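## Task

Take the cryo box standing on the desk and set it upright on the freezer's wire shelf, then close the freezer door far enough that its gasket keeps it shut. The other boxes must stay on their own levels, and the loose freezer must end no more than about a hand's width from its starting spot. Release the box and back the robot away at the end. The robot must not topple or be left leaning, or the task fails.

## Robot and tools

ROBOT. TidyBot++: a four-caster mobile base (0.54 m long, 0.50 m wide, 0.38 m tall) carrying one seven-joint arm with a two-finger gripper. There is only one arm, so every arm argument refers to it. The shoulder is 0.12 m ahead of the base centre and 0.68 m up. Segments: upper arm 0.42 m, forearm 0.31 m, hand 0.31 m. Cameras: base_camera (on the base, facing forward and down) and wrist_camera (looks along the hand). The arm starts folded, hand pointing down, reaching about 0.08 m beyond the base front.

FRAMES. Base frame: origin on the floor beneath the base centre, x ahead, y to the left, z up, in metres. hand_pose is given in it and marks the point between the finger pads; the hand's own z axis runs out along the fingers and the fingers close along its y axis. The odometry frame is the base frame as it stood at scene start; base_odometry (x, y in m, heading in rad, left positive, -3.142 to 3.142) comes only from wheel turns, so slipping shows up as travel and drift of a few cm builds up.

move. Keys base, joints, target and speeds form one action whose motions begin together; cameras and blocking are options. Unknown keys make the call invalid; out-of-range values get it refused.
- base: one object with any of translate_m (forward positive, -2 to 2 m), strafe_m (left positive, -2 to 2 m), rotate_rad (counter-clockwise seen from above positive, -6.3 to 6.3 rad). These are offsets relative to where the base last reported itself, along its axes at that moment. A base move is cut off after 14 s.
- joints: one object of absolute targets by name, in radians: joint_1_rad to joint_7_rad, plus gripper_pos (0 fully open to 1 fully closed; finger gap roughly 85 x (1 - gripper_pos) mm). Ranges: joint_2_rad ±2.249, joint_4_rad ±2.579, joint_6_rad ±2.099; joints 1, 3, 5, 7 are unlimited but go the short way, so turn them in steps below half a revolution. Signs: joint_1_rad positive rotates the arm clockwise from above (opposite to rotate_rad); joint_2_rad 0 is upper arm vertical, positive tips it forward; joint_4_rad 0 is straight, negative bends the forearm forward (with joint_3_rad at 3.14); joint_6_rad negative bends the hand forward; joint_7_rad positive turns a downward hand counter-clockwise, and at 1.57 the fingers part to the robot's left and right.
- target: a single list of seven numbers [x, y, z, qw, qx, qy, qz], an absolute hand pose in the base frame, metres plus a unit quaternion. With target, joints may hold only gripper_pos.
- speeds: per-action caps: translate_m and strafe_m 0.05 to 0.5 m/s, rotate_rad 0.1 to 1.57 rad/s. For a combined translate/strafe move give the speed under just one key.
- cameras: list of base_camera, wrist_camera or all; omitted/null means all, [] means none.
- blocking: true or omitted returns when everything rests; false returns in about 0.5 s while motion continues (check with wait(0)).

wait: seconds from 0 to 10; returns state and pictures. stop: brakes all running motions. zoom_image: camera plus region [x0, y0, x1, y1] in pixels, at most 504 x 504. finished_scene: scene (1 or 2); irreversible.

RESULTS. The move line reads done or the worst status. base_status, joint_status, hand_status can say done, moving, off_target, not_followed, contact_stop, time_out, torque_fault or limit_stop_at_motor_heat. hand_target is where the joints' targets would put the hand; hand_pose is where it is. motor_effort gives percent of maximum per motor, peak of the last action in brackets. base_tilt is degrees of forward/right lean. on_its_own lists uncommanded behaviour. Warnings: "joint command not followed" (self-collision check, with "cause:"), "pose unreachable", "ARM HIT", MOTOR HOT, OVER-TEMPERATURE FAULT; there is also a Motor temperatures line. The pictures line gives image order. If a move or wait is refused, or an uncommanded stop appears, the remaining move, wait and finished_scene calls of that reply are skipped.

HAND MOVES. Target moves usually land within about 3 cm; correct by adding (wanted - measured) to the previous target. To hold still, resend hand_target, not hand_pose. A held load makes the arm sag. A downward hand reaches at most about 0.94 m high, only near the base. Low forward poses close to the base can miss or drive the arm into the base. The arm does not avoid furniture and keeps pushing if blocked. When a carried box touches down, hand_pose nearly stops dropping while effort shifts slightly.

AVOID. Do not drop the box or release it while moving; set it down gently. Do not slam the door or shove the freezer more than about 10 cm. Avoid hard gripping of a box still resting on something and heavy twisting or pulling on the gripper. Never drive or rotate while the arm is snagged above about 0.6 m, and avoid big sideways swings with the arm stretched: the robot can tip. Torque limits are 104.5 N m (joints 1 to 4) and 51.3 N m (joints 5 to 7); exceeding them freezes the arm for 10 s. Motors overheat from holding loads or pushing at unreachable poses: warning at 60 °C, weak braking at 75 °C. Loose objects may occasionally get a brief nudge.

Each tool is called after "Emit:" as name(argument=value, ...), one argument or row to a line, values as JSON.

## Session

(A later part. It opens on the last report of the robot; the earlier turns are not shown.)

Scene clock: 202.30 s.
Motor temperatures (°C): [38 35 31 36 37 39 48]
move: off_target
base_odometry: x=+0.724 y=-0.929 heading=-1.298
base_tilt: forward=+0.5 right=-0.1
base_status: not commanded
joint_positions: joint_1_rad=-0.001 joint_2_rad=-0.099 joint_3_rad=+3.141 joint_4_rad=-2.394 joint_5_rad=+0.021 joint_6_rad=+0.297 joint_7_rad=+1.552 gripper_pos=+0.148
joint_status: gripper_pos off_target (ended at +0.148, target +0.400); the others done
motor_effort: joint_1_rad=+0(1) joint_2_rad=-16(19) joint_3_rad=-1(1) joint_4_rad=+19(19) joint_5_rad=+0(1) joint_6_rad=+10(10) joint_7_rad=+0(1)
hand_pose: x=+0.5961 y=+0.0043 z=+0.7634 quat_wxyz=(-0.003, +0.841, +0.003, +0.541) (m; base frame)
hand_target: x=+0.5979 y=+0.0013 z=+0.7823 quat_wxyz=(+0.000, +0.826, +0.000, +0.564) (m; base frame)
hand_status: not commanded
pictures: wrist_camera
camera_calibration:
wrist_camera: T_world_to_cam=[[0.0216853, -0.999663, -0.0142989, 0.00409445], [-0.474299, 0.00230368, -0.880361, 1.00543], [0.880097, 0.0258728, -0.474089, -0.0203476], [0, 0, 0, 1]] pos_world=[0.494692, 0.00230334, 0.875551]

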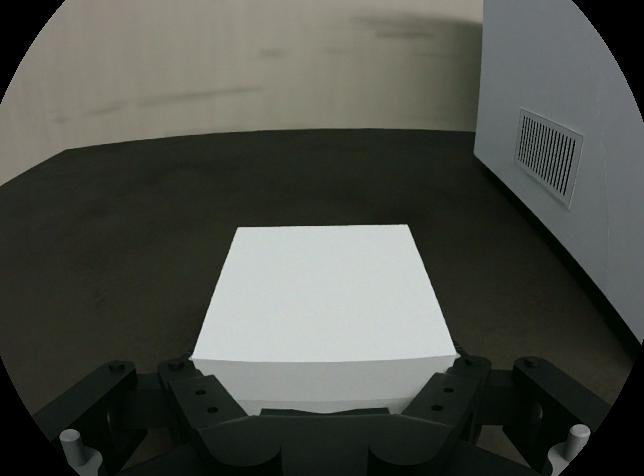

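Emit:
move(
  base={"translate_m": -0.3},
  joints={"joint_2_rad": -0.17, "joint_4_rad": -2.1, "joint_6_rad": -0.09},
  speeds={"translate_m": 0.3},
  cameras=[],
)

Emit:
move(
  base={"strafe_m": -0.3, "rotate_rad": -0.041},
  joints={"joint_2_rad": -0.199, "joint_4_rad": -1.378, "joint_6_rad": -0.85},
  speeds={"strafe_m": 0.3},
  cameras=["wrist_camera"],
)

Emit:
zoom_image(
  camera="wrist_camera",
  region=[160, 0, 480, 380],
)

Scene clock: 215.90 s.
Motor temperatures (°C): [38 35 31 36 37 39 48]
move: done
base_odometry: x=+0.643 y=-0.640 heading=-1.298
base_tilt: forward=+0.5 right=-0.1
base_status: done
joint_positions: joint_1_rad=-0.001 joint_2_rad=-0.152 joint_3_rad=+3.141 joint_4_rad=-2.138 joint_5_rad=+0.021 joint_6_rad=-0.047 joint_7_rad=+1.552 gripper_pos=+0.148
joint_status: all done
motor_effort: joint_1_rad=+0(1) joint_2_rad=-17(19) joint_3_rad=+0(2) joint_4_rad=+21(22) joint_5_rad=+0(1) joint_6_rad=+10(12) joint_7_rad=-1(1)
hand_pose: x=+0.6215 y=+0.0021 z=+0.8322 quat_wxyz=(+0.000, +0.850, +0.001, +0.526) (m; base frame)
hand_target: x=+0.6225 y=+0.0013 z=+0.8508 quat_wxyz=(+0.000, +0.847, +0.000, +0.532) (m; base frame)
hand_status: not commanded
pictures: none
No camera images: "cameras" was empty.

Scene clock: 218.20 s.
Motor temperatures (°C): [38 35 31 36 37 39 48]
move: off_target
base_odometry: x=+0.354 y=-0.721 heading=-1.339
base_tilt: forward=+0.6 right=-0.1
base_status: done
joint_positions: joint_1_rad=-0.001 joint_2_rad=-0.175 joint_3_rad=+3.140 joint_4_rad=-1.418 joint_5_rad=+0.021 joint_6_rad=-0.806 joint_7_rad=+1.552 gripper_pos=+0.148
joint_status: joint_4_rad off_target (ended at -1.418, target -1.378); the others done
motor_effort: joint_1_rad=+0(3) joint_2_rad=-17(20) joint_3_rad=-1(4) joint_4_rad=+22(24) joint_5_rad=+1(1) joint_6_rad=+10(11) joint_7_rad=+0(1)
hand_pose: x=+0.6198 y=-0.0019 z=+1.0545 quat_wxyz=(+0.005, +0.854, -0.005, +0.520) (m; base frame)
hand_target: x=+0.6056 y=+0.0013 z=+1.0766 quat_wxyz=(+0.000, +0.849, +0.000, +0.528) (m; base frame)
hand_status: not commanded
pictures: wrist_camera
camera_calibration:
wrist_camera: T_world_to_cam=[[0.000341602, -0.999946, -0.0103558, 0.0106661], [-0.51799, 0.0086813, -0.855343, 1.27367], [0.855387, 0.0056564, -0.517959, 0.158526], [0, 0, 0, 1]] pos_world=[0.524143, -0.00128829, 1.17164]

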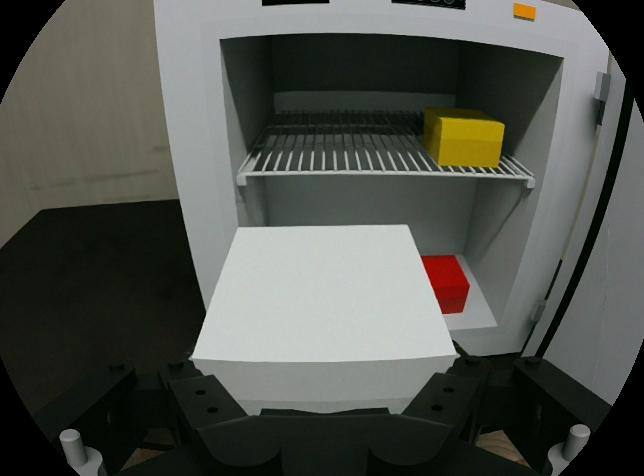

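Scaled by 1.326.

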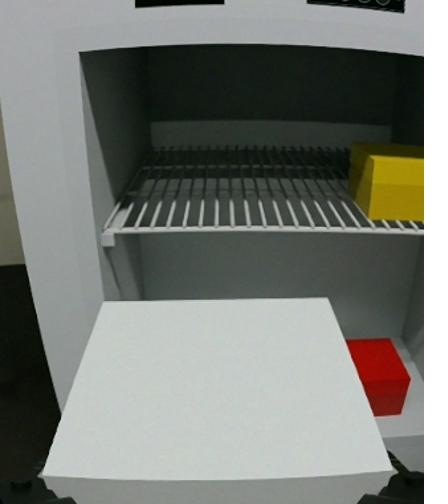

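Emit:
move(
  base={"translate_m": 0.17, "strafe_m": -0.02},
  joints={"joint_2_rad": -0.207, "joint_4_rad": -1.36, "joint_6_rad": -0.872},
  speeds={"translate_m": 0.15},
  cameras=["wrist_camera"],
)

Emit:
zoom_image(
  camera="wrist_camera",
  region=[160, 100, 520, 380],
)

Scene clock: 235.43 s.
Motor temperatures (°C): [38 35 31 36 37 39 48]
move: done
base_odometry: x=+0.373 y=-0.891 heading=-1.339
base_tilt: forward=+0.4 right=+0.0
base_status: done
joint_positions: joint_1_rad=-0.001 joint_2_rad=-0.190 joint_3_rad=+3.140 joint_4_rad=-1.398 joint_5_rad=+0.021 joint_6_rad=-0.835 joint_7_rad=+1.552 gripper_pos=+0.148
joint_status: all done
motor_effort: joint_1_rad=+0(1) joint_2_rad=-16(19) joint_3_rad=+0(1) joint_4_rad=+22(23) joint_5_rad=+1(1) joint_6_rad=+10(11) joint_7_rad=+0(1)
hand_pose: x=+0.6106 y=-0.0020 z=+1.0648 quat_wxyz=(+0.005, +0.853, -0.005, +0.522) (m; base frame)
hand_target: x=+0.5996 y=+0.0013 z=+1.0845 quat_wxyz=(+0.000, +0.848, +0.000, +0.530) (m; base frame)
hand_status: not commanded
pictures: wrist_camera
camera_calibration:
wrist_camera: T_world_to_cam=[[-0.000189197, -0.999944, -0.0105535, 0.0111649], [-0.514154, 0.00914901, -0.857649, 1.27779], [0.857698, 0.00526387, -0.514127, 0.166136], [0, 0, 0, 1]] pos_world=[0.514489, -0.00140079, 1.18143]

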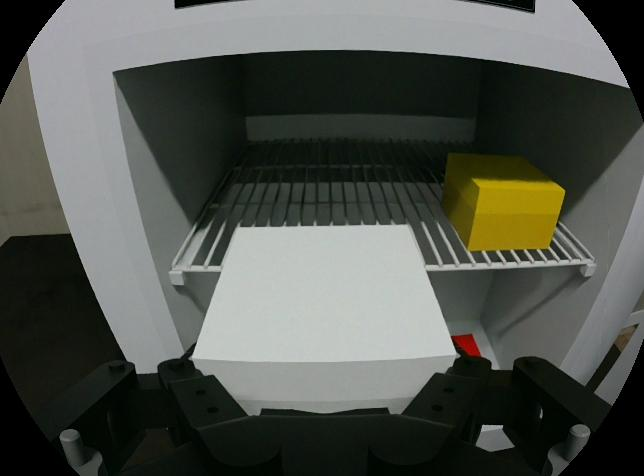

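Scaled by 1.400.

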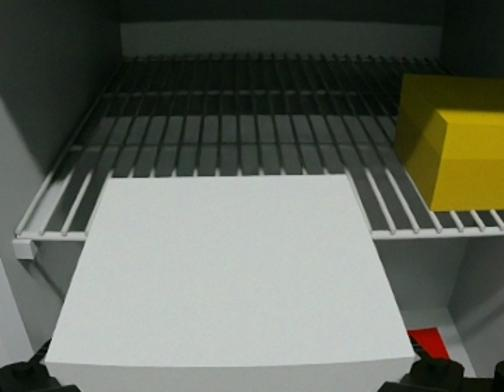

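Emit:
move(
  base={"translate_m": 0.11, "strafe_m": -0.01},
  speeds={"translate_m": 0.1},
  cameras=["wrist_camera"],
)

Emit:
zoom_image(
  camera="wrist_camera",
  region=[100, 140, 560, 420],
)

Scene clock: 246.30 s.
Motor temperatures (°C): [38 35 31 36 37 39 48]
move: done
base_odometry: x=+0.388 y=-1.000 heading=-1.339
base_tilt: forward=+0.4 right=-0.1
base_status: done
joint_positions: joint_1_rad=-0.001 joint_2_rad=-0.191 joint_3_rad=+3.140 joint_4_rad=-1.398 joint_5_rad=+0.021 joint_6_rad=-0.835 joint_7_rad=+1.552 gripper_pos=+0.148
joint_status: not commanded
motor_effort: joint_1_rad=+0(1) joint_2_rad=-16(18) joint_3_rad=+0(1) joint_4_rad=+22(22) joint_5_rad=+1(1) joint_6_rad=+10(10) joint_7_rad=-1(1)
hand_pose: x=+0.6103 y=-0.0020 z=+1.0652 quat_wxyz=(+0.005, +0.853, -0.005, +0.522) (m; base frame)
hand_target: x=+0.5996 y=+0.0013 z=+1.0845 quat_wxyz=(+0.000, +0.848, +0.000, +0.530) (m; base frame)
hand_status: not commanded
pictures: wrist_camera
camera_calibration:
wrist_camera: T_world_to_cam=[[-0.00018406, -0.999944, -0.0105561, 0.0111683], [-0.513453, 0.00915291, -0.858069, 1.27806], [0.858118, 0.00526215, -0.513426, 0.165618], [0, 0, 0, 1]] pos_world=[0.514107, -0.00140186, 1.18182]

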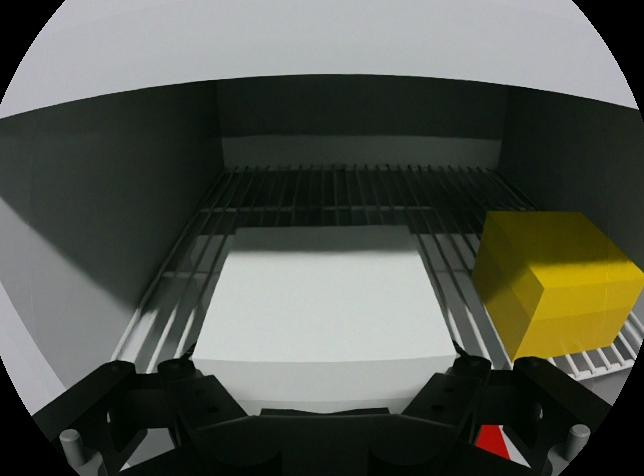

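Scaled by 1.096.

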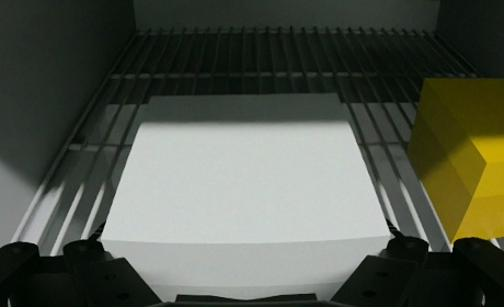

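Emit:
move(
  base={"translate_m": 0.052},
  joints={"joint_2_rad": -0.197, "joint_4_rad": -1.372, "joint_6_rad": -0.858},
  speeds={"translate_m": 0.05},
  cameras=["wrist_camera"],
)

Scene clock: 256.40 s.
Motor temperatures (°C): [38 35 31 36 37 39 48]
move: done
base_odometry: x=+0.400 y=-1.051 heading=-1.340
base_tilt: forward=+0.5 right=-0.1
base_status: done
joint_positions: joint_1_rad=-0.001 joint_2_rad=-0.185 joint_3_rad=+3.140 joint_4_rad=-1.398 joint_5_rad=+0.021 joint_6_rad=-0.835 joint_7_rad=+1.552 gripper_pos=+0.148
joint_status: all done
motor_effort: joint_1_rad=+0(1) joint_2_rad=-16(18) joint_3_rad=-1(2) joint_4_rad=+22(23) joint_5_rad=+1(1) joint_6_rad=+10(11) joint_7_rad=+0(1)
hand_pose: x=+0.6124 y=-0.0020 z=+1.0625 quat_wxyz=(+0.005, +0.854, -0.005, +0.520) (m; base frame)
hand_target: x=+0.6053 y=+0.0013 z=+1.0768 quat_wxyz=(+0.000, +0.850, +0.000, +0.526) (m; base frame)
hand_status: not commanded
pictures: wrist_camera
camera_calibration:
wrist_camera: T_world_to_cam=[[-0.000241136, -0.999944, -0.0105485, 0.0111697], [-0.518085, 0.00914733, -0.85528, 1.27669], [0.855329, 0.00525877, -0.518059, 0.169127], [0, 0, 0, 1]] pos_world=[0.51678, -0.00139867, 1.17967]

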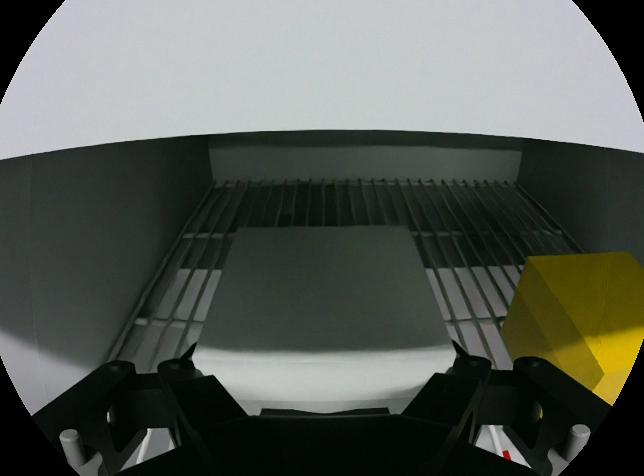

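Emit:
move(
  joints={"joint_2_rad": -0.211, "joint_4_rad": -1.44, "joint_6_rad": -0.81},
  cameras=["wrist_camera"],
)

Scene clock: 264.33 s.
Motor temperatures (°C): [38 35 31 36 37 39 48]
move: done
base_odometry: x=+0.400 y=-1.051 heading=-1.340
base_tilt: forward=+0.5 right=-0.1
base_status: not commanded
joint_positions: joint_1_rad=-0.001 joint_2_rad=-0.194 joint_3_rad=+3.140 joint_4_rad=-1.434 joint_5_rad=+0.021 joint_6_rad=-0.825 joint_7_rad=+1.552 gripper_pos=+0.148
joint_status: all done
motor_effort: joint_1_rad=+1(1) joint_2_rad=-15(17) joint_3_rad=+0(1) joint_4_rad=+21(22) joint_5_rad=+0(1) joint_6_rad=+9(11) joint_7_rad=+0(1)
hand_pose: x=+0.6094 y=-0.0020 z=+1.0492 quat_wxyz=(+0.005, +0.858, -0.005, +0.513) (m; base frame)
hand_target: x=+0.6048 y=+0.0013 z=+1.0581 quat_wxyz=(+0.000, +0.852, +0.000, +0.524) (m; base frame)
hand_status: not commanded
pictures: wrist_camera
camera_calibration:
wrist_camera: T_world_to_cam=[[-0.000210537, -0.999946, -0.010415, 0.0109085], [-0.532198, 0.00892959, -0.846573, 1.26318], [0.84662, 0.0053646, -0.532171, 0.184873], [0, 0, 0, 1]] pos_world=[0.515746, -0.00136355, 1.16787]

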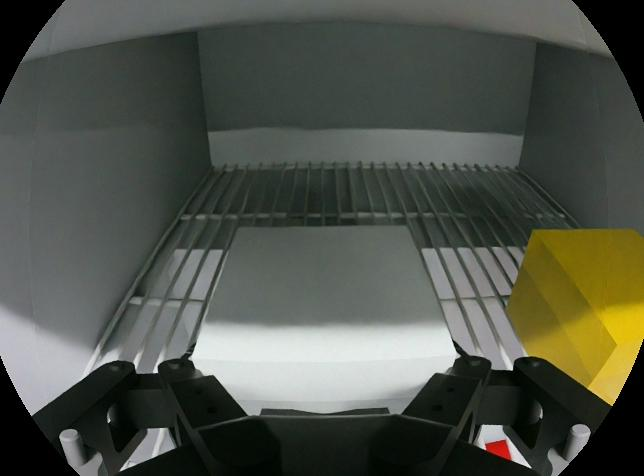

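Emit:
move(
  joints={"joint_2_rad": -0.220, "joint_4_rad": -1.48, "joint_6_rad": -0.745},
  cameras=[],
)

Emit:
move(
  joints={"joint_2_rad": -0.225, "joint_4_rad": -1.505, "joint_6_rad": -0.725},
  cameras=["wrist_camera"],
)

Scene clock: 268.73 s.
Motor temperatures (°C): [38 35 31 36 37 39 48]
move: done
base_odometry: x=+0.400 y=-1.051 heading=-1.340
base_tilt: forward=+0.6 right=-0.1
base_status: not commanded
joint_positions: joint_1_rad=-0.001 joint_2_rad=-0.205 joint_3_rad=+3.140 joint_4_rad=-1.471 joint_5_rad=+0.021 joint_6_rad=-0.772 joint_7_rad=+1.552 gripper_pos=+0.148
joint_status: all done
motor_effort: joint_1_rad=+0(1) joint_2_rad=-14(15) joint_3_rad=-1(1) joint_4_rad=+20(21) joint_5_rad=+1(1) joint_6_rad=+8(10) joint_7_rad=-1(1)
hand_pose: x=+0.6112 y=-0.0018 z=+1.0481 quat_wxyz=(+0.004, +0.851, -0.004, +0.524) (m; base frame)
hand_target: x=+0.6089 y=+0.0013 z=+1.0576 quat_wxyz=(+0.000, +0.843, +0.000, +0.538) (m; base frame)
hand_status: not commanded
pictures: none
No camera images: "cameras" was empty.

Scene clock: 269.33 s.
Motor temperatures (°C): [38 35 31 36 37 39 48]
move: done
base_odometry: x=+0.400 y=-1.051 heading=-1.340
base_tilt: forward=+0.5 right=-0.1
base_status: not commanded
joint_positions: joint_1_rad=-0.001 joint_2_rad=-0.212 joint_3_rad=+3.140 joint_4_rad=-1.488 joint_5_rad=+0.021 joint_6_rad=-0.749 joint_7_rad=+1.552 gripper_pos=+0.148
joint_status: all done
motor_effort: joint_1_rad=+0(1) joint_2_rad=-13(14) joint_3_rad=-1(2) joint_4_rad=+19(21) joint_5_rad=+0(1) joint_6_rad=+7(9) joint_7_rad=+0(1)
hand_pose: x=+0.6109 y=-0.0016 z=+1.0482 quat_wxyz=(+0.004, +0.848, -0.004, +0.530) (m; base frame)
hand_target: x=+0.6087 y=+0.0013 z=+1.0511 quat_wxyz=(+0.000, +0.843, +0.000, +0.538) (m; base frame)
hand_status: not commanded
pictures: wrist_camera
camera_calibration:
wrist_camera: T_world_to_cam=[[0.00168333, -0.999949, -0.00998499, 0.00964261], [-0.497719, 0.00782259, -0.867303, 1.26383], [0.867337, 0.00642967, -0.49768, 0.134272], [0, 0, 0, 1]] pos_world=[0.512558, -0.00110766, 1.16305]

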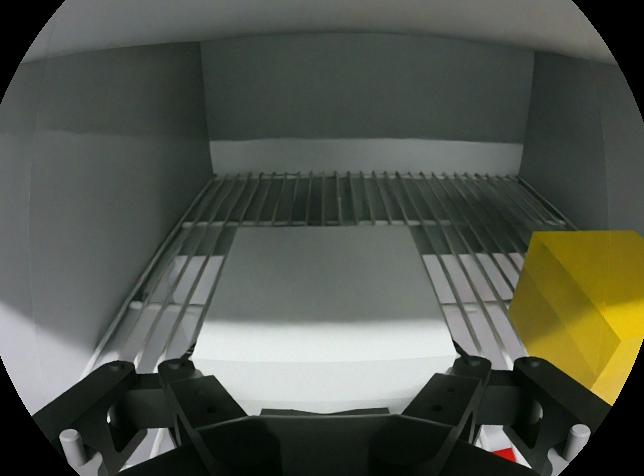

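Emit:
move(
  joints={"joint_2_rad": -0.225, "joint_4_rad": -1.515, "joint_6_rad": -0.75},
  cameras=["wrist_camera"],
)

Emit:
zoom_image(
  camera="wrist_camera",
  region=[120, 200, 560, 420],
)

Scene clock: 276.10 s.
Motor temperatures (°C): [38 35 31 36 37 39 48]
move: done
base_odometry: x=+0.400 y=-1.051 heading=-1.340
base_tilt: forward=+0.5 right=-0.1
base_status: not commanded
joint_positions: joint_1_rad=-0.001 joint_2_rad=-0.214 joint_3_rad=+3.140 joint_4_rad=-1.490 joint_5_rad=+0.021 joint_6_rad=-0.749 joint_7_rad=+1.552 gripper_pos=+0.148
joint_status: all done
motor_effort: joint_1_rad=+0(1) joint_2_rad=-13(13) joint_3_rad=+0(2) joint_4_rad=+18(19) joint_5_rad=+1(1) joint_6_rad=+6(7) joint_7_rad=+0(0)
hand_pose: x=+0.6101 y=-0.0016 z=+1.0481 quat_wxyz=(+0.004, +0.848, -0.004, +0.530) (m; base frame)
hand_target: x=+0.6048 y=+0.0013 z=+1.0383 quat_wxyz=(+0.000, +0.852, +0.000, +0.523) (m; base frame)
hand_status: not commanded
pictures: wrist_camera
camera_calibration:
wrist_camera: T_world_to_cam=[[0.00168366, -0.999949, -0.00998243, 0.00963847], [-0.497642, 0.00782077, -0.867347, 1.26333], [0.867381, 0.006428, -0.497604, 0.134793], [0, 0, 0, 1]] pos_world=[0.511754, -0.00110871, 1.16292]

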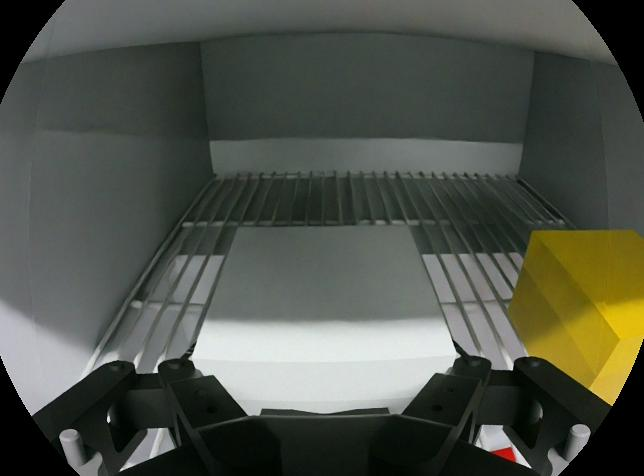

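Scaled by 1.145.

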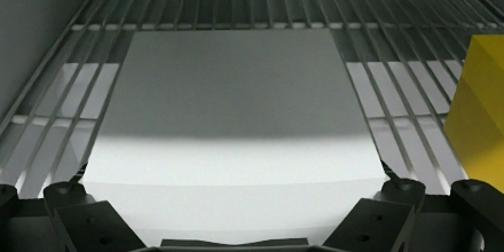

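Emit:
move(
  joints={"joint_2_rad": -0.213, "joint_4_rad": -1.42, "joint_6_rad": -0.80},
  cameras=[],
)

Emit:
move(
  base={"translate_m": 0.015},
  speeds={"translate_m": 0.05},
  cameras=[],
)

Emit:
move(
  joints={"joint_2_rad": -0.220, "joint_4_rad": -1.48, "joint_6_rad": -0.75},
  cameras=[],
)

Emit:
move(
  joints={"joint_2_rad": -0.224, "joint_4_rad": -1.508, "joint_6_rad": -0.75},
  cameras=["wrist_camera"],
)

Scene clock: 287.90 s.
Motor temperatures (°C): [38 35 31 36 37 39 48]
move: off_target
base_odometry: x=+0.400 y=-1.051 heading=-1.340
base_tilt: forward=+0.4 right=+0.0
base_status: not commanded
joint_positions: joint_1_rad=-0.001 joint_2_rad=-0.207 joint_3_rad=+3.140 joint_4_rad=-1.460 joint_5_rad=+0.021 joint_6_rad=-0.778 joint_7_rad=+1.552 gripper_pos=+0.148
joint_status: joint_4_rad off_target (ended at -1.460, target -1.420); the others done
motor_effort: joint_1_rad=+0(1) joint_2_rad=-15(16) joint_3_rad=-1(1) joint_4_rad=+22(23) joint_5_rad=+1(1) joint_6_rad=+10(11) joint_7_rad=-1(1)
hand_pose: x=+0.6101 y=-0.0018 z=+1.0539 quat_wxyz=(+0.004, +0.850, -0.004, +0.527) (m; base frame)
hand_target: x=+0.6060 y=+0.0013 z=+1.0734 quat_wxyz=(+0.000, +0.843, +0.000, +0.537) (m; base frame)
hand_status: not commanded
pictures: none
No camera images: "cameras" was empty.

Scene clock: 288.80 s.
Motor temperatures (°C): [38 35 31 36 37 39 48]
move: done
base_odometry: x=+0.404 y=-1.066 heading=-1.340
base_tilt: forward=+0.5 right=-0.1
base_status: done
joint_positions: joint_1_rad=-0.001 joint_2_rad=-0.209 joint_3_rad=+3.140 joint_4_rad=-1.456 joint_5_rad=+0.021 joint_6_rad=-0.782 joint_7_rad=+1.552 gripper_pos=+0.148
joint_status: not commanded
motor_effort: joint_1_rad=-1(1) joint_2_rad=-14(17) joint_3_rad=+0(1) joint_4_rad=+23(25) joint_5_rad=+1(1) joint_6_rad=+11(13) joint_7_rad=-1(1)
hand_pose: x=+0.6090 y=-0.0018 z=+1.0555 quat_wxyz=(+0.004, +0.849, -0.004, +0.528) (m; base frame)
hand_target: x=+0.6060 y=+0.0013 z=+1.0734 quat_wxyz=(+0.000, +0.843, +0.000, +0.537) (m; base frame)
hand_status: not commanded
pictures: none
No camera images: "cameras" was empty.

Scene clock: 289.57 s.
Motor temperatures (°C): [38 35 31 36 37 39 48]
move: done
base_odometry: x=+0.404 y=-1.066 heading=-1.340
base_tilt: forward=+0.5 right=-0.1
base_status: not commanded
joint_positions: joint_1_rad=-0.001 joint_2_rad=-0.212 joint_3_rad=+3.140 joint_4_rad=-1.479 joint_5_rad=+0.021 joint_6_rad=-0.767 joint_7_rad=+1.552 gripper_pos=+0.148
joint_status: all done
motor_effort: joint_1_rad=+0(1) joint_2_rad=-14(16) joint_3_rad=-1(1) joint_4_rad=+20(24) joint_5_rad=+1(1) joint_6_rad=+7(11) joint_7_rad=+0(1)
hand_pose: x=+0.6088 y=-0.0017 z=+1.0480 quat_wxyz=(+0.004, +0.851, -0.004, +0.526) (m; base frame)
hand_target: x=+0.6082 y=+0.0013 z=+1.0562 quat_wxyz=(+0.000, +0.844, +0.000, +0.536) (m; base frame)
hand_status: not commanded
pictures: none
No camera images: "cameras" was empty.

Scene clock: 290.20 s.
Motor temperatures (°C): [38 35 31 36 37 39 48]
move: done
base_odometry: x=+0.404 y=-1.066 heading=-1.340
base_tilt: forward=+0.6 right=-0.1
base_status: not commanded
joint_positions: joint_1_rad=-0.001 joint_2_rad=-0.217 joint_3_rad=+3.140 joint_4_rad=-1.486 joint_5_rad=+0.021 joint_6_rad=-0.762 joint_7_rad=+1.552 gripper_pos=+0.148
joint_status: all done
motor_effort: joint_1_rad=+0(1) joint_2_rad=-13(14) joint_3_rad=-1(1) joint_4_rad=+18(21) joint_5_rad=+1(1) joint_6_rad=+7(9) joint_7_rad=+0(1)
hand_pose: x=+0.6076 y=-0.0017 z=+1.0480 quat_wxyz=(+0.004, +0.850, -0.004, +0.527) (m; base frame)
hand_target: x=+0.6056 y=+0.0013 z=+1.0419 quat_wxyz=(+0.000, +0.851, +0.000, +0.526) (m; base frame)
hand_status: not commanded
pictures: wrist_camera
camera_calibration:
wrist_camera: T_world_to_cam=[[0.00136646, -0.999949, -0.0100495, 0.00983957], [-0.50321, 0.00799682, -0.864127, 1.262], [0.864163, 0.00623779, -0.503173, 0.144662], [0, 0, 0, 1]] pos_world=[0.510027, -0.00115532, 1.16342]

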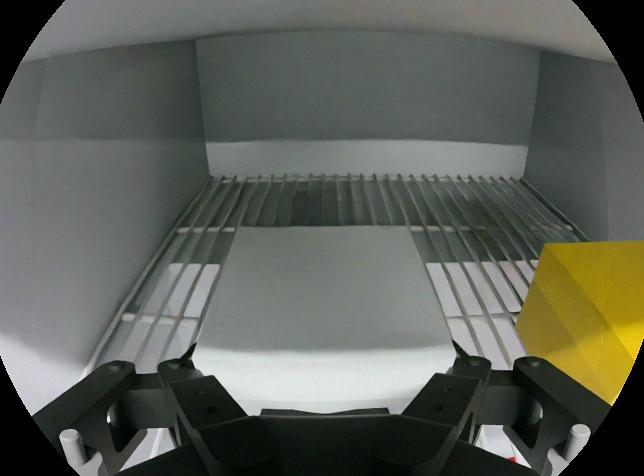

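Emit:
move(
  joints={"gripper_pos": 0, "joint_4_rad": -1.49},
  cameras=["wrist_camera"],
)

Emit:
move(
  base={"translate_m": -0.45},
  speeds={"translate_m": 0.12},
  cameras=["wrist_camera"],
)

Emit:
zoom_image(
  camera="wrist_camera",
  region=[160, 0, 560, 300],
)

Scene clock: 294.50 s.
Motor temperatures (°C): [38 35 31 36 37 39 48]
move: done
base_odometry: x=+0.404 y=-1.066 heading=-1.340
base_tilt: forward=+0.5 right=-0.1
base_status: not commanded
joint_positions: joint_1_rad=-0.001 joint_2_rad=-0.217 joint_3_rad=+3.140 joint_4_rad=-1.491 joint_5_rad=+0.021 joint_6_rad=-0.762 joint_7_rad=+1.552 gripper_pos=+0.000
joint_status: all done
motor_effort: joint_1_rad=+0(1) joint_2_rad=-14(15) joint_3_rad=-1(1) joint_4_rad=+21(21) joint_5_rad=+0(1) joint_6_rad=+9(9) joint_7_rad=-1(1)
hand_pose: x=+0.6074 y=-0.0017 z=+1.0451 quat_wxyz=(+0.004, +0.851, -0.004, +0.525) (m; base frame)
hand_target: x=+0.6064 y=+0.0013 z=+1.0523 quat_wxyz=(+0.000, +0.846, +0.000, +0.534) (m; base frame)
hand_status: not commanded
pictures: wrist_camera
camera_calibration:
wrist_camera: T_world_to_cam=[[0.00131447, -0.999949, -0.0100434, 0.0098344], [-0.507546, 0.00798651, -0.861588, 1.25935], [0.861624, 0.00623001, -0.507509, 0.149474], [0, 0, 0, 1]] pos_world=[0.510376, -0.00115515, 1.161]

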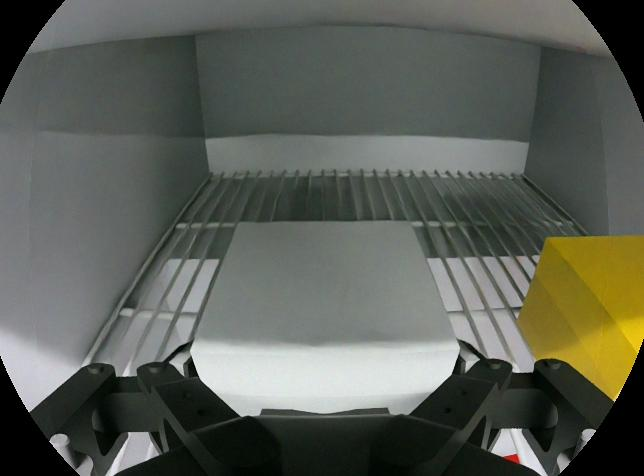

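Scene clock: 298.87 s.
Motor temperatures (°C): [38 35 31 36 37 39 48]
move: done
base_odometry: x=+0.300 y=-0.628 heading=-1.340
base_tilt: forward=+0.4 right=+0.0
base_status: done
joint_positions: joint_1_rad=-0.001 joint_2_rad=-0.220 joint_3_rad=+3.140 joint_4_rad=-1.491 joint_5_rad=+0.021 joint_6_rad=-0.762 joint_7_rad=+1.552 gripper_pos=+0.000
joint_status: not commanded
motor_effort: joint_1_rad=+0(2) joint_2_rad=-14(17) joint_3_rad=-1(2) joint_4_rad=+20(21) joint_5_rad=+0(1) joint_6_rad=+8(9) joint_7_rad=+0(1)
hand_pose: x=+0.6060 y=-0.0017 z=+1.0469 quat_wxyz=(+0.004, +0.850, -0.004, +0.527) (m; base frame)
hand_target: x=+0.6064 y=+0.0013 z=+1.0523 quat_wxyz=(+0.000, +0.846, +0.000, +0.534) (m; base frame)
hand_status: not commanded
pictures: wrist_camera
camera_calibration:
wrist_camera: T_world_to_cam=[[0.00135225, -0.999949, -0.0100428, 0.00982954], [-0.504301, 0.00799038, -0.863491, 1.26026], [0.863527, 0.00623228, -0.504264, 0.147035], [0, 0, 0, 1]] pos_world=[0.50857, -0.00115731, 1.16247]

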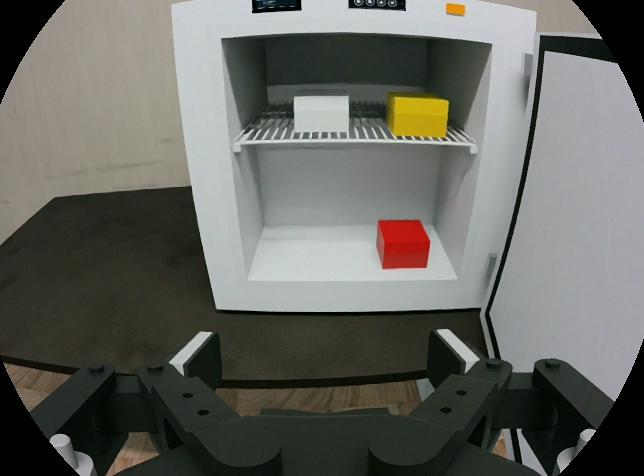

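Scaled by 1.260.

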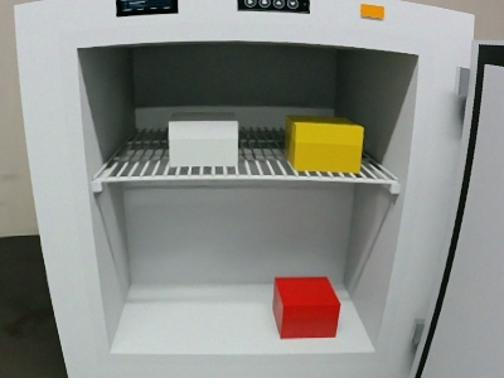

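Emit:
move(
  base={"translate_m": -0.35},
  joints={"joint_1_rad": 0.0, "joint_2_rad": 0.125, "joint_3_rad": 3.1416, "joint_4_rad": -2.367, "joint_5_rad": 0.0, "joint_6_rad": 0.921, "joint_7_rad": 1.57, "gripper_pos": 1},
  cameras=[],
)

Emit:
move(
  base={"strafe_m": -0.98, "rotate_rad": 0.87},
  cameras=["wrist_camera"],
)

Scene clock: 311.17 s.
Motor temperatures (°C): [38 34 31 36 37 39 48]
move: done
base_odometry: x=+0.220 y=-0.287 heading=-1.340
base_tilt: forward=+0.5 right=-0.1
base_status: done
joint_positions: joint_1_rad=-0.001 joint_2_rad=+0.124 joint_3_rad=+3.140 joint_4_rad=-2.353 joint_5_rad=+0.021 joint_6_rad=+0.882 joint_7_rad=+1.552 gripper_pos=+0.999
joint_status: all done
motor_effort: joint_1_rad=+0(2) joint_2_rad=-21(23) joint_3_rad=-1(2) joint_4_rad=+15(23) joint_5_rad=+0(1) joint_6_rad=+9(11) joint_7_rad=+0(2)
hand_pose: x=+0.6759 y=+0.0077 z=+0.8444 quat_wxyz=(-0.009, +0.716, +0.004, +0.698) (m; base frame)
hand_target: x=+0.6729 y=+0.0013 z=+0.8489 quat_wxyz=(+0.000, +0.707, +0.000, +0.707) (m; base frame)
hand_status: not commanded
pictures: none
No camera images: "cameras" was empty.

Scene clock: 314.70 s.
Motor temperatures (°C): [38 34 31 36 37 39 48]
move: done
base_odometry: x=-0.734 y=-0.512 heading=-0.469
base_tilt: forward=+0.5 right=-0.1
base_status: done
joint_positions: joint_1_rad=-0.003 joint_2_rad=+0.129 joint_3_rad=+3.140 joint_4_rad=-2.357 joint_5_rad=+0.021 joint_6_rad=+0.886 joint_7_rad=+1.552 gripper_pos=+0.999
joint_status: not commanded
motor_effort: joint_1_rad=+1(2) joint_2_rad=-21(23) joint_3_rad=-1(2) joint_4_rad=+15(16) joint_5_rad=+0(1) joint_6_rad=+10(10) joint_7_rad=-1(1)
hand_pose: x=+0.6759 y=+0.0089 z=+0.8410 quat_wxyz=(-0.009, +0.717, +0.005, +0.697) (m; base frame)
hand_target: x=+0.6729 y=+0.0013 z=+0.8489 quat_wxyz=(+0.000, +0.707, +0.000, +0.707) (m; base frame)
hand_status: not commanded
pictures: wrist_camera
camera_calibration:
wrist_camera: T_world_to_cam=[[0.0379748, -0.999196, -0.012887, -0.00409454], [-0.0961827, 0.00918157, -0.995321, 0.952626], [0.994639, 0.0390367, -0.0957567, -0.449622], [0, 0, 0, 1]] pos_world=[0.538993, 0.0047139, 0.905062]

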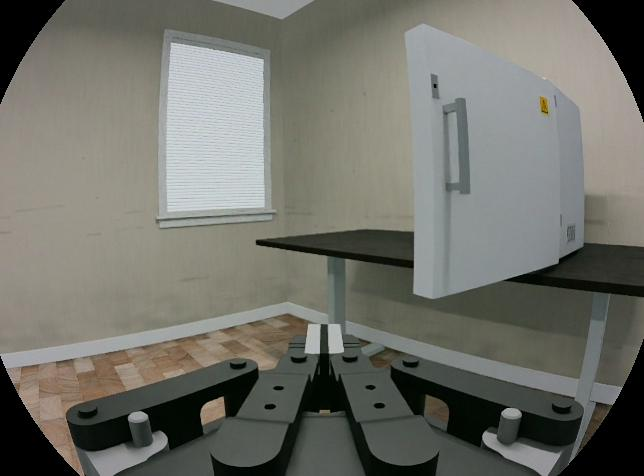

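Emit:
move(
  base={"translate_m": 0.432, "strafe_m": -0.171},
  speeds={"translate_m": 0.2},
  cameras=["wrist_camera"],
)

Scene clock: 320.87 s.
Motor temperatures (°C): [38 34 31 36 37 39 48]
move: done
base_odometry: x=-0.426 y=-0.860 heading=-0.470
base_tilt: forward=+0.5 right=-0.1
base_status: done
joint_positions: joint_1_rad=-0.003 joint_2_rad=+0.134 joint_3_rad=+3.140 joint_4_rad=-2.361 joint_5_rad=+0.021 joint_6_rad=+0.888 joint_7_rad=+1.552 gripper_pos=+0.999
joint_status: not commanded
motor_effort: joint_1_rad=+0(2) joint_2_rad=-22(25) joint_3_rad=-1(2) joint_4_rad=+16(19) joint_5_rad=+1(1) joint_6_rad=+9(10) joint_7_rad=+0(1)
hand_pose: x=+0.6755 y=+0.0092 z=+0.8368 quat_wxyz=(-0.010, +0.720, +0.005, +0.694) (m; base frame)
hand_target: x=+0.6729 y=+0.0013 z=+0.8489 quat_wxyz=(+0.000, +0.707, +0.000, +0.707) (m; base frame)
hand_status: not commanded
pictures: wrist_camera
camera_calibration:
wrist_camera: T_world_to_cam=[[0.0384134, -0.999175, -0.0131593, -0.00393211], [-0.103479, 0.00912066, -0.99459, 0.952731], [0.99389, 0.0395673, -0.103043, -0.443111], [0, 0, 0, 1]] pos_world=[0.539142, 0.00491429, 0.901865]

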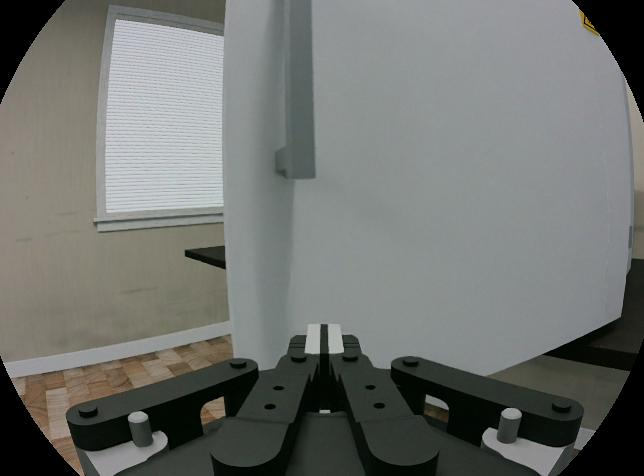

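Emit:
move(
  base={"translate_m": 0.236, "strafe_m": 0.24, "rotate_rad": -0.27},
  speeds={"translate_m": 0.15, "rotate_rad": 0.15},
  cameras=["wrist_camera"],
)

Emit:
move(
  base={"translate_m": 0.204, "strafe_m": 0.214, "rotate_rad": -0.3},
  speeds={"translate_m": 0.13, "rotate_rad": 0.15},
  cameras=["wrist_camera"],
)

Scene clock: 328.30 s.
Motor temperatures (°C): [38 34 31 36 37 39 48]
move: done
base_odometry: x=-0.107 y=-0.752 heading=-0.740
base_tilt: forward=+0.5 right=-0.1
base_status: done
joint_positions: joint_1_rad=-0.001 joint_2_rad=+0.134 joint_3_rad=+3.140 joint_4_rad=-2.362 joint_5_rad=+0.020 joint_6_rad=+0.888 joint_7_rad=+1.552 gripper_pos=+0.999
joint_status: not commanded
motor_effort: joint_1_rad=+0(3) joint_2_rad=-22(23) joint_3_rad=-1(3) joint_4_rad=+15(17) joint_5_rad=+0(2) joint_6_rad=+9(10) joint_7_rad=+0(1)
hand_pose: x=+0.6754 y=+0.0071 z=+0.8366 quat_wxyz=(-0.008, +0.720, +0.004, +0.694) (m; base frame)
hand_target: x=+0.6729 y=+0.0013 z=+0.8489 quat_wxyz=(+0.000, +0.707, +0.000, +0.707) (m; base frame)
hand_status: not commanded
pictures: wrist_camera
camera_calibration:
wrist_camera: T_world_to_cam=[[0.0345082, -0.999313, -0.0134896, -0.00303618], [-0.103781, 0.00984155, -0.994551, 0.952665], [0.994001, 0.0357201, -0.103371, -0.442652], [0, 0, 0, 1]] pos_world=[0.53897, 0.00340178, 0.901677]

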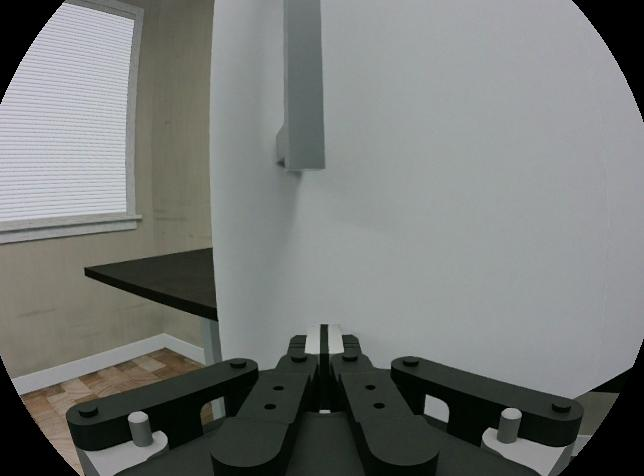

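Scene clock: 331.23 s.
Motor temperatures (°C): [38 34 31 36 37 39 48]
move: done
base_odometry: x=+0.188 y=-0.732 heading=-1.041
base_tilt: forward=+0.6 right=-0.2
base_status: done
joint_positions: joint_1_rad=+0.000 joint_2_rad=+0.133 joint_3_rad=+3.141 joint_4_rad=-2.363 joint_5_rad=+0.020 joint_6_rad=+0.889 joint_7_rad=+1.552 gripper_pos=+0.999
joint_status: not commanded
motor_effort: joint_1_rad=-1(2) joint_2_rad=-22(23) joint_3_rad=+0(2) joint_4_rad=+15(17) joint_5_rad=+0(1) joint_6_rad=+9(10) joint_7_rad=-1(1)
hand_pose: x=+0.6751 y=+0.0069 z=+0.8366 quat_wxyz=(-0.008, +0.720, +0.004, +0.694) (m; base frame)
hand_target: x=+0.6729 y=+0.0013 z=+0.8489 quat_wxyz=(+0.000, +0.707, +0.000, +0.707) (m; base frame)
hand_status: not commanded
pictures: wrist_camera
camera_calibration:
wrist_camera: T_world_to_cam=[[0.0339886, -0.999331, -0.0134729, -0.00297874], [-0.103643, 0.00988365, -0.994565, 0.952558], [0.994034, 0.0352002, -0.103238, -0.442507], [0, 0, 0, 1]] pos_world=[0.538694, 0.00318485, 0.901658]

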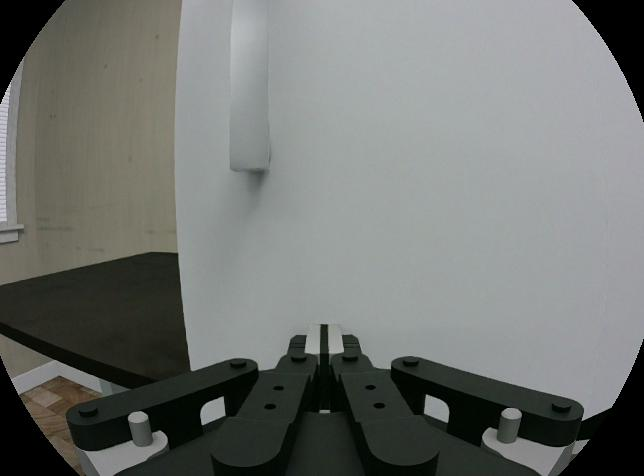

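Emit:
move(
  base={"translate_m": 0.15, "strafe_m": 0.2, "rotate_rad": -0.3},
  speeds={"translate_m": 0.1, "rotate_rad": 0.15},
  cameras=["wrist_camera"],
)

Emit:
move(
  base={"translate_m": 0.045, "strafe_m": 0.02},
  speeds={"translate_m": 0.05},
  cameras=["wrist_camera"],
)

Scene clock: 338.27 s.
Motor temperatures (°C): [38 34 31 36 37 39 48]
move: done
base_odometry: x=+0.437 y=-0.761 heading=-1.342
base_tilt: forward=+0.5 right=+0.0
base_status: done
joint_positions: joint_1_rad=+0.000 joint_2_rad=+0.133 joint_3_rad=+3.141 joint_4_rad=-2.363 joint_5_rad=+0.020 joint_6_rad=+0.889 joint_7_rad=+1.552 gripper_pos=+0.999
joint_status: not commanded
motor_effort: joint_1_rad=+1(2) joint_2_rad=-22(23) joint_3_rad=-1(3) joint_4_rad=+15(16) joint_5_rad=+0(2) joint_6_rad=+9(10) joint_7_rad=+0(1)
hand_pose: x=+0.6749 y=+0.0069 z=+0.8365 quat_wxyz=(-0.008, +0.720, +0.004, +0.694) (m; base frame)
hand_target: x=+0.6729 y=+0.0013 z=+0.8489 quat_wxyz=(+0.000, +0.707, +0.000, +0.707) (m; base frame)
hand_status: not commanded
pictures: wrist_camera
camera_calibration:
wrist_camera: T_world_to_cam=[[0.0340874, -0.999328, -0.0135004, -0.0029482], [-0.103786, 0.00989566, -0.99455, 0.952542], [0.994015, 0.0353028, -0.103379, -0.442236], [0, 0, 0, 1]] pos_world=[0.53855, 0.00323992, 0.901594]

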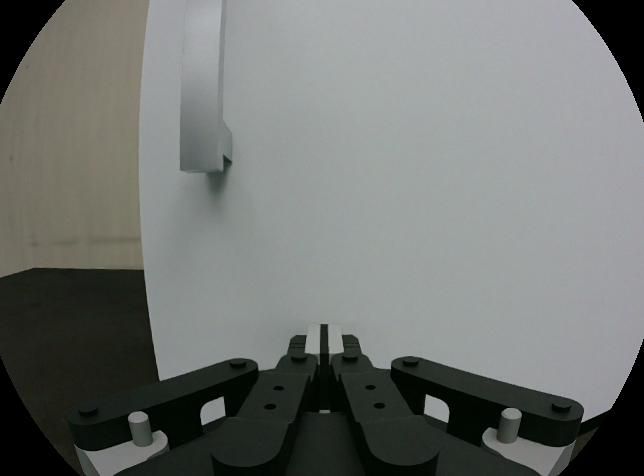

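Scene clock: 339.73 s.
Motor temperatures (°C): [38 34 31 36 37 39 48]
move: done
base_odometry: x=+0.466 y=-0.800 heading=-1.342
base_tilt: forward=+0.4 right=-0.2
base_status: done
joint_positions: joint_1_rad=+0.000 joint_2_rad=+0.133 joint_3_rad=+3.141 joint_4_rad=-2.363 joint_5_rad=+0.020 joint_6_rad=+0.889 joint_7_rad=+1.552 gripper_pos=+0.999
joint_status: not commanded
motor_effort: joint_1_rad=+0(2) joint_2_rad=-22(24) joint_3_rad=-1(2) joint_4_rad=+15(16) joint_5_rad=+0(2) joint_6_rad=+10(10) joint_7_rad=-1(1)
hand_pose: x=+0.6749 y=+0.0067 z=+0.8364 quat_wxyz=(-0.008, +0.720, +0.003, +0.694) (m; base frame)
hand_target: x=+0.6729 y=+0.0013 z=+0.8489 quat_wxyz=(+0.000, +0.707, +0.000, +0.707) (m; base frame)
hand_status: not commanded
pictures: wrist_camera
camera_calibration:
wrist_camera: T_world_to_cam=[[0.0336829, -0.99934, -0.0136058, -0.00277267], [-0.103797, 0.010042, -0.994548, 0.952449], [0.994028, 0.0349115, -0.10339, -0.442153], [0, 0, 0, 1]] pos_world=[0.538467, 0.00310087, 0.901505]

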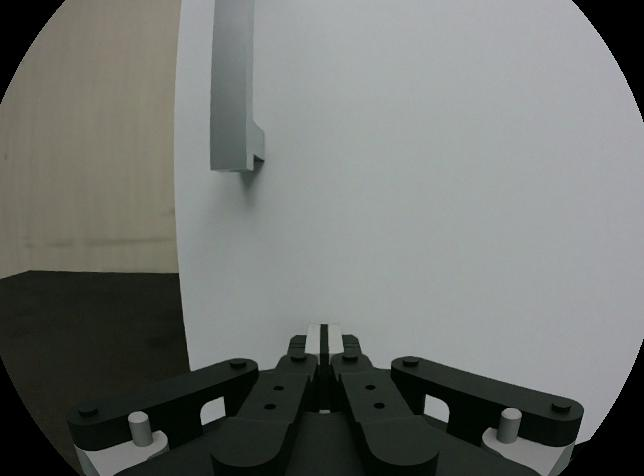

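Emit:
move(
  base={"translate_m": 0.03, "strafe_m": 0.015},
  speeds={"translate_m": 0.06},
  cameras=["wrist_camera"],
)

Emit:
move(
  base={"translate_m": 0.02},
  speeds={"translate_m": 0.05},
  cameras=["wrist_camera"],
)

Scene clock: 344.00 s.
Motor temperatures (°C): [38 34 31 36 37 39 48]
move: done
base_odometry: x=+0.488 y=-0.826 heading=-1.342
base_tilt: forward=+0.5 right=-0.1
base_status: done
joint_positions: joint_1_rad=+0.001 joint_2_rad=+0.127 joint_3_rad=+3.141 joint_4_rad=-2.376 joint_5_rad=+0.017 joint_6_rad=+0.893 joint_7_rad=+1.552 gripper_pos=+0.999
joint_status: not commanded
motor_effort: joint_1_rad=-1(3) joint_2_rad=-20(23) joint_3_rad=-1(4) joint_4_rad=+16(22) joint_5_rad=+0(3) joint_6_rad=+9(10) joint_7_rad=+0(1)
hand_pose: x=+0.6708 y=+0.0050 z=+0.8347 quat_wxyz=(-0.007, +0.721, +0.001, +0.693) (m; base frame)
hand_target: x=+0.6729 y=+0.0013 z=+0.8489 quat_wxyz=(+0.000, +0.707, +0.000, +0.707) (m; base frame)
hand_status: not commanded
pictures: wrist_camera
camera_calibration:
wrist_camera: T_world_to_cam=[[0.029622, -0.999444, -0.0152756, -0.000245185], [-0.106466, 0.0120406, -0.994243, 0.951884], [0.993875, 0.0310778, -0.106051, -0.435903], [0, 0, 0, 1]] pos_world=[0.534584, 0.00184056, 0.900173]

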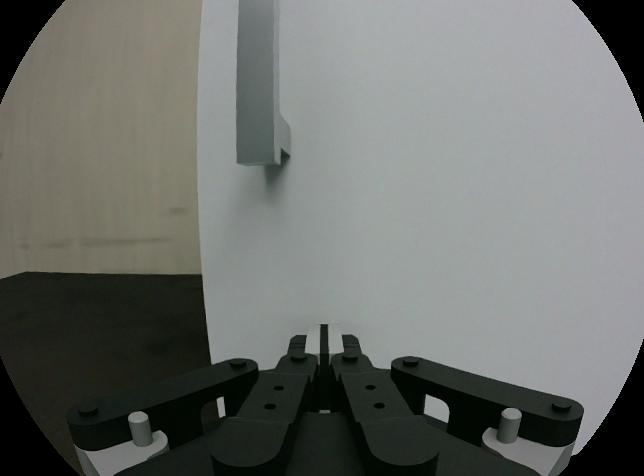

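Scene clock: 344.93 s.
Motor temperatures (°C): [38 34 31 36 37 39 48]
move: done
base_odometry: x=+0.492 y=-0.845 heading=-1.341
base_tilt: forward=+0.5 right=-0.1
base_status: done
joint_positions: joint_1_rad=+0.002 joint_2_rad=+0.087 joint_3_rad=+3.141 joint_4_rad=-2.421 joint_5_rad=+0.017 joint_6_rad=+0.896 joint_7_rad=+1.552 gripper_pos=+0.999
joint_status: not commanded
motor_effort: joint_1_rad=-1(3) joint_2_rad=-11(21) joint_3_rad=-1(3) joint_4_rad=+24(26) joint_5_rad=+1(2) joint_6_rad=+8(10) joint_7_rad=-1(1)
hand_pose: x=+0.6526 y=+0.0047 z=+0.8343 quat_wxyz=(-0.007, +0.722, +0.001, +0.692) (m; base frame)
hand_target: x=+0.6729 y=+0.0013 z=+0.8489 quat_wxyz=(+0.000, +0.707, +0.000, +0.707) (m; base frame)
hand_status: not commanded
pictures: wrist_camera
camera_calibration:
wrist_camera: T_world_to_cam=[[0.0287235, -0.999466, -0.0156038, 0.000775339], [-0.109684, 0.0123646, -0.99389, 0.95137], [0.993551, 0.0302595, -0.10927, -0.414971], [0, 0, 0, 1]] pos_world=[0.516622, 0.00156845, 0.900225]

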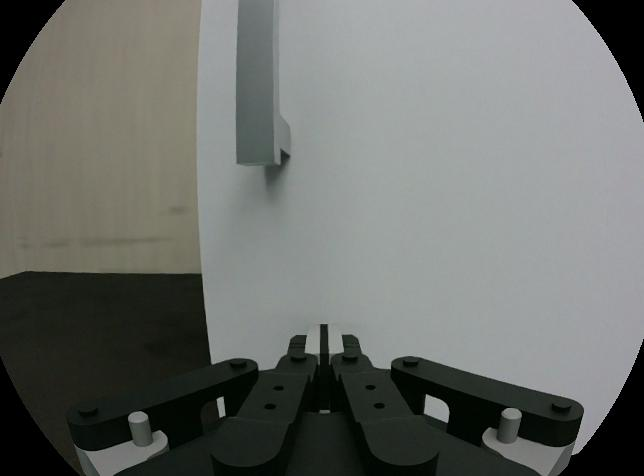

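Firm stop; 2 cm compressed as before. Back off.

Emit:
move(
  base={"translate_m": -0.6, "strafe_m": -0.1},
  speeds={"translate_m": 0.25},
  cameras=["wrist_camera"],
)

Emit:
zoom_image(
  camera="wrist_camera",
  region=[180, 0, 520, 320],
)

Scene clock: 350.43 s.
Motor temperatures (°C): [38 34 30 36 37 39 48]
move: done
base_odometry: x=+0.258 y=-0.283 heading=-1.341
base_tilt: forward=+0.5 right=-0.2
base_status: done
joint_positions: joint_1_rad=+0.001 joint_2_rad=+0.134 joint_3_rad=+3.141 joint_4_rad=-2.378 joint_5_rad=+0.017 joint_6_rad=+0.897 joint_7_rad=+1.552 gripper_pos=+0.999
joint_status: not commanded
motor_effort: joint_1_rad=+0(2) joint_2_rad=-22(25) joint_3_rad=-1(2) joint_4_rad=+15(23) joint_5_rad=+1(1) joint_6_rad=+9(10) joint_7_rad=+0(1)
hand_pose: x=+0.6712 y=+0.0052 z=+0.8304 quat_wxyz=(-0.008, +0.723, +0.001, +0.691) (m; base frame)
hand_target: x=+0.6729 y=+0.0013 z=+0.8489 quat_wxyz=(+0.000, +0.707, +0.000, +0.707) (m; base frame)
hand_status: not commanded
pictures: wrist_camera
camera_calibration:
wrist_camera: T_world_to_cam=[[0.0297965, -0.999432, -0.01574, 0.00016221], [-0.112764, 0.0122854, -0.993546, 0.951332], [0.993175, 0.0313791, -0.112334, -0.43104], [0, 0, 0, 1]] pos_world=[0.53537, 0.00200027, 0.896774]

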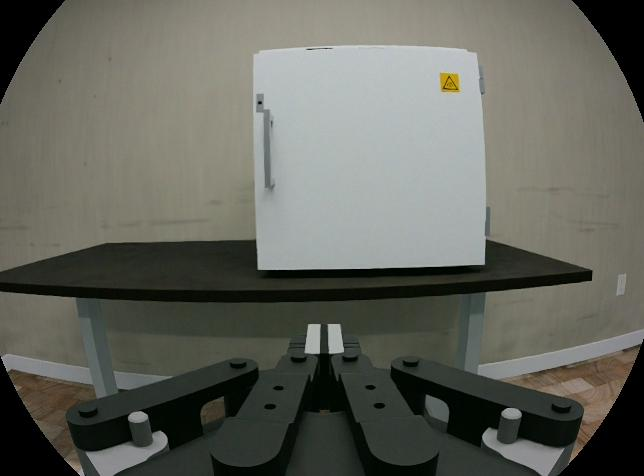

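Scaled by 1.482.

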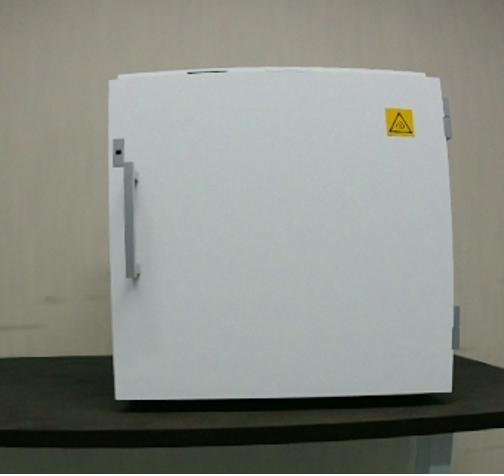

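Emit:
zoom_image(
  camera="wrist_camera",
  region=[240, 36, 330, 116],
)

Emit:
zoom_image(
  camera="wrist_camera",
  region=[240, 230, 330, 300],
)

Scaled by 5.600.

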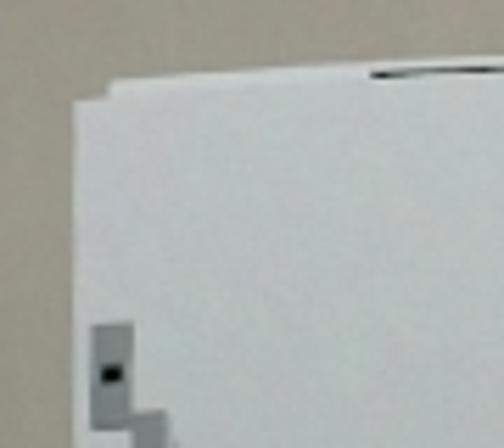

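Scaled by 5.600.

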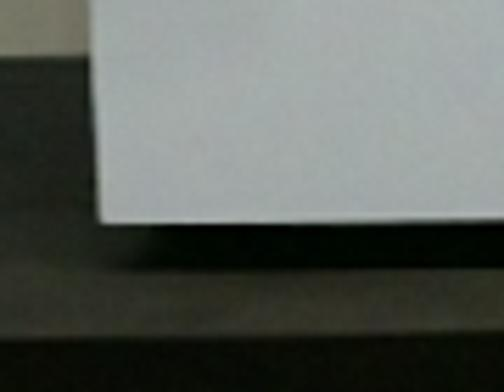

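Emit:
move(
  base={"strafe_m": 0.65, "rotate_rad": -0.5},
  cameras=["wrist_camera"],
)

Emit:
zoom_image(
  camera="wrist_camera",
  region=[200, 0, 520, 300],
)

Scene clock: 361.20 s.
Motor temperatures (°C): [38 34 30 36 37 39 48]
move: done
base_odometry: x=+0.891 y=-0.135 heading=-1.842
base_tilt: forward=+0.5 right=-0.1
base_status: done
joint_positions: joint_1_rad=+0.001 joint_2_rad=+0.134 joint_3_rad=+3.144 joint_4_rad=-2.378 joint_5_rad=+0.017 joint_6_rad=+0.897 joint_7_rad=+1.552 gripper_pos=+0.999
joint_status: not commanded
motor_effort: joint_1_rad=-1(4) joint_2_rad=-22(23) joint_3_rad=-1(4) joint_4_rad=+15(16) joint_5_rad=+0(2) joint_6_rad=+9(10) joint_7_rad=+0(1)
hand_pose: x=+0.6712 y=+0.0035 z=+0.8306 quat_wxyz=(-0.006, +0.723, +0.000, +0.691) (m; base frame)
hand_target: x=+0.6729 y=+0.0013 z=+0.8489 quat_wxyz=(+0.000, +0.707, +0.000, +0.707) (m; base frame)
hand_status: not commanded
pictures: wrist_camera
camera_calibration:
wrist_camera: T_world_to_cam=[[0.0264777, -0.999532, -0.0153512, 0.000291016], [-0.112461, 0.0122807, -0.99358, 0.951319], [0.993303, 0.0280341, -0.112083, -0.43126], [0, 0, 0, 1]] pos_world=[0.535351, 0.000698029, 0.896879]

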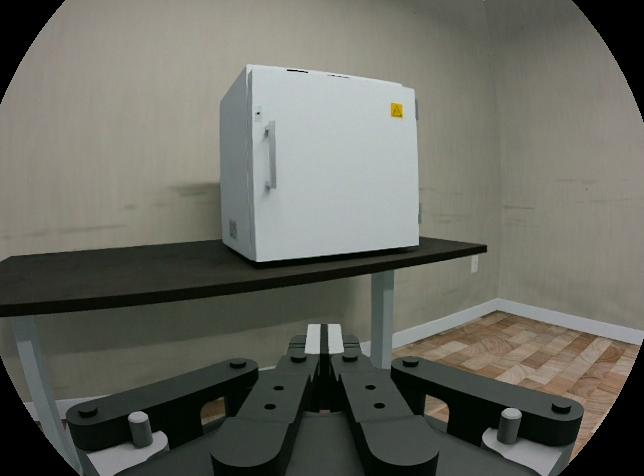

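Scaled by 1.575.

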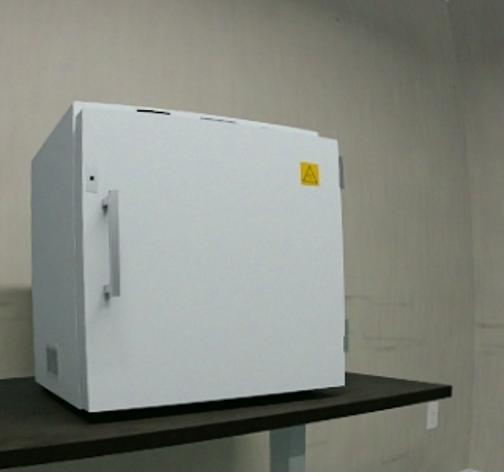

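Closed flush.

Emit:
finished_scene(
  scene=2,
)

The scene is finished: the task was done.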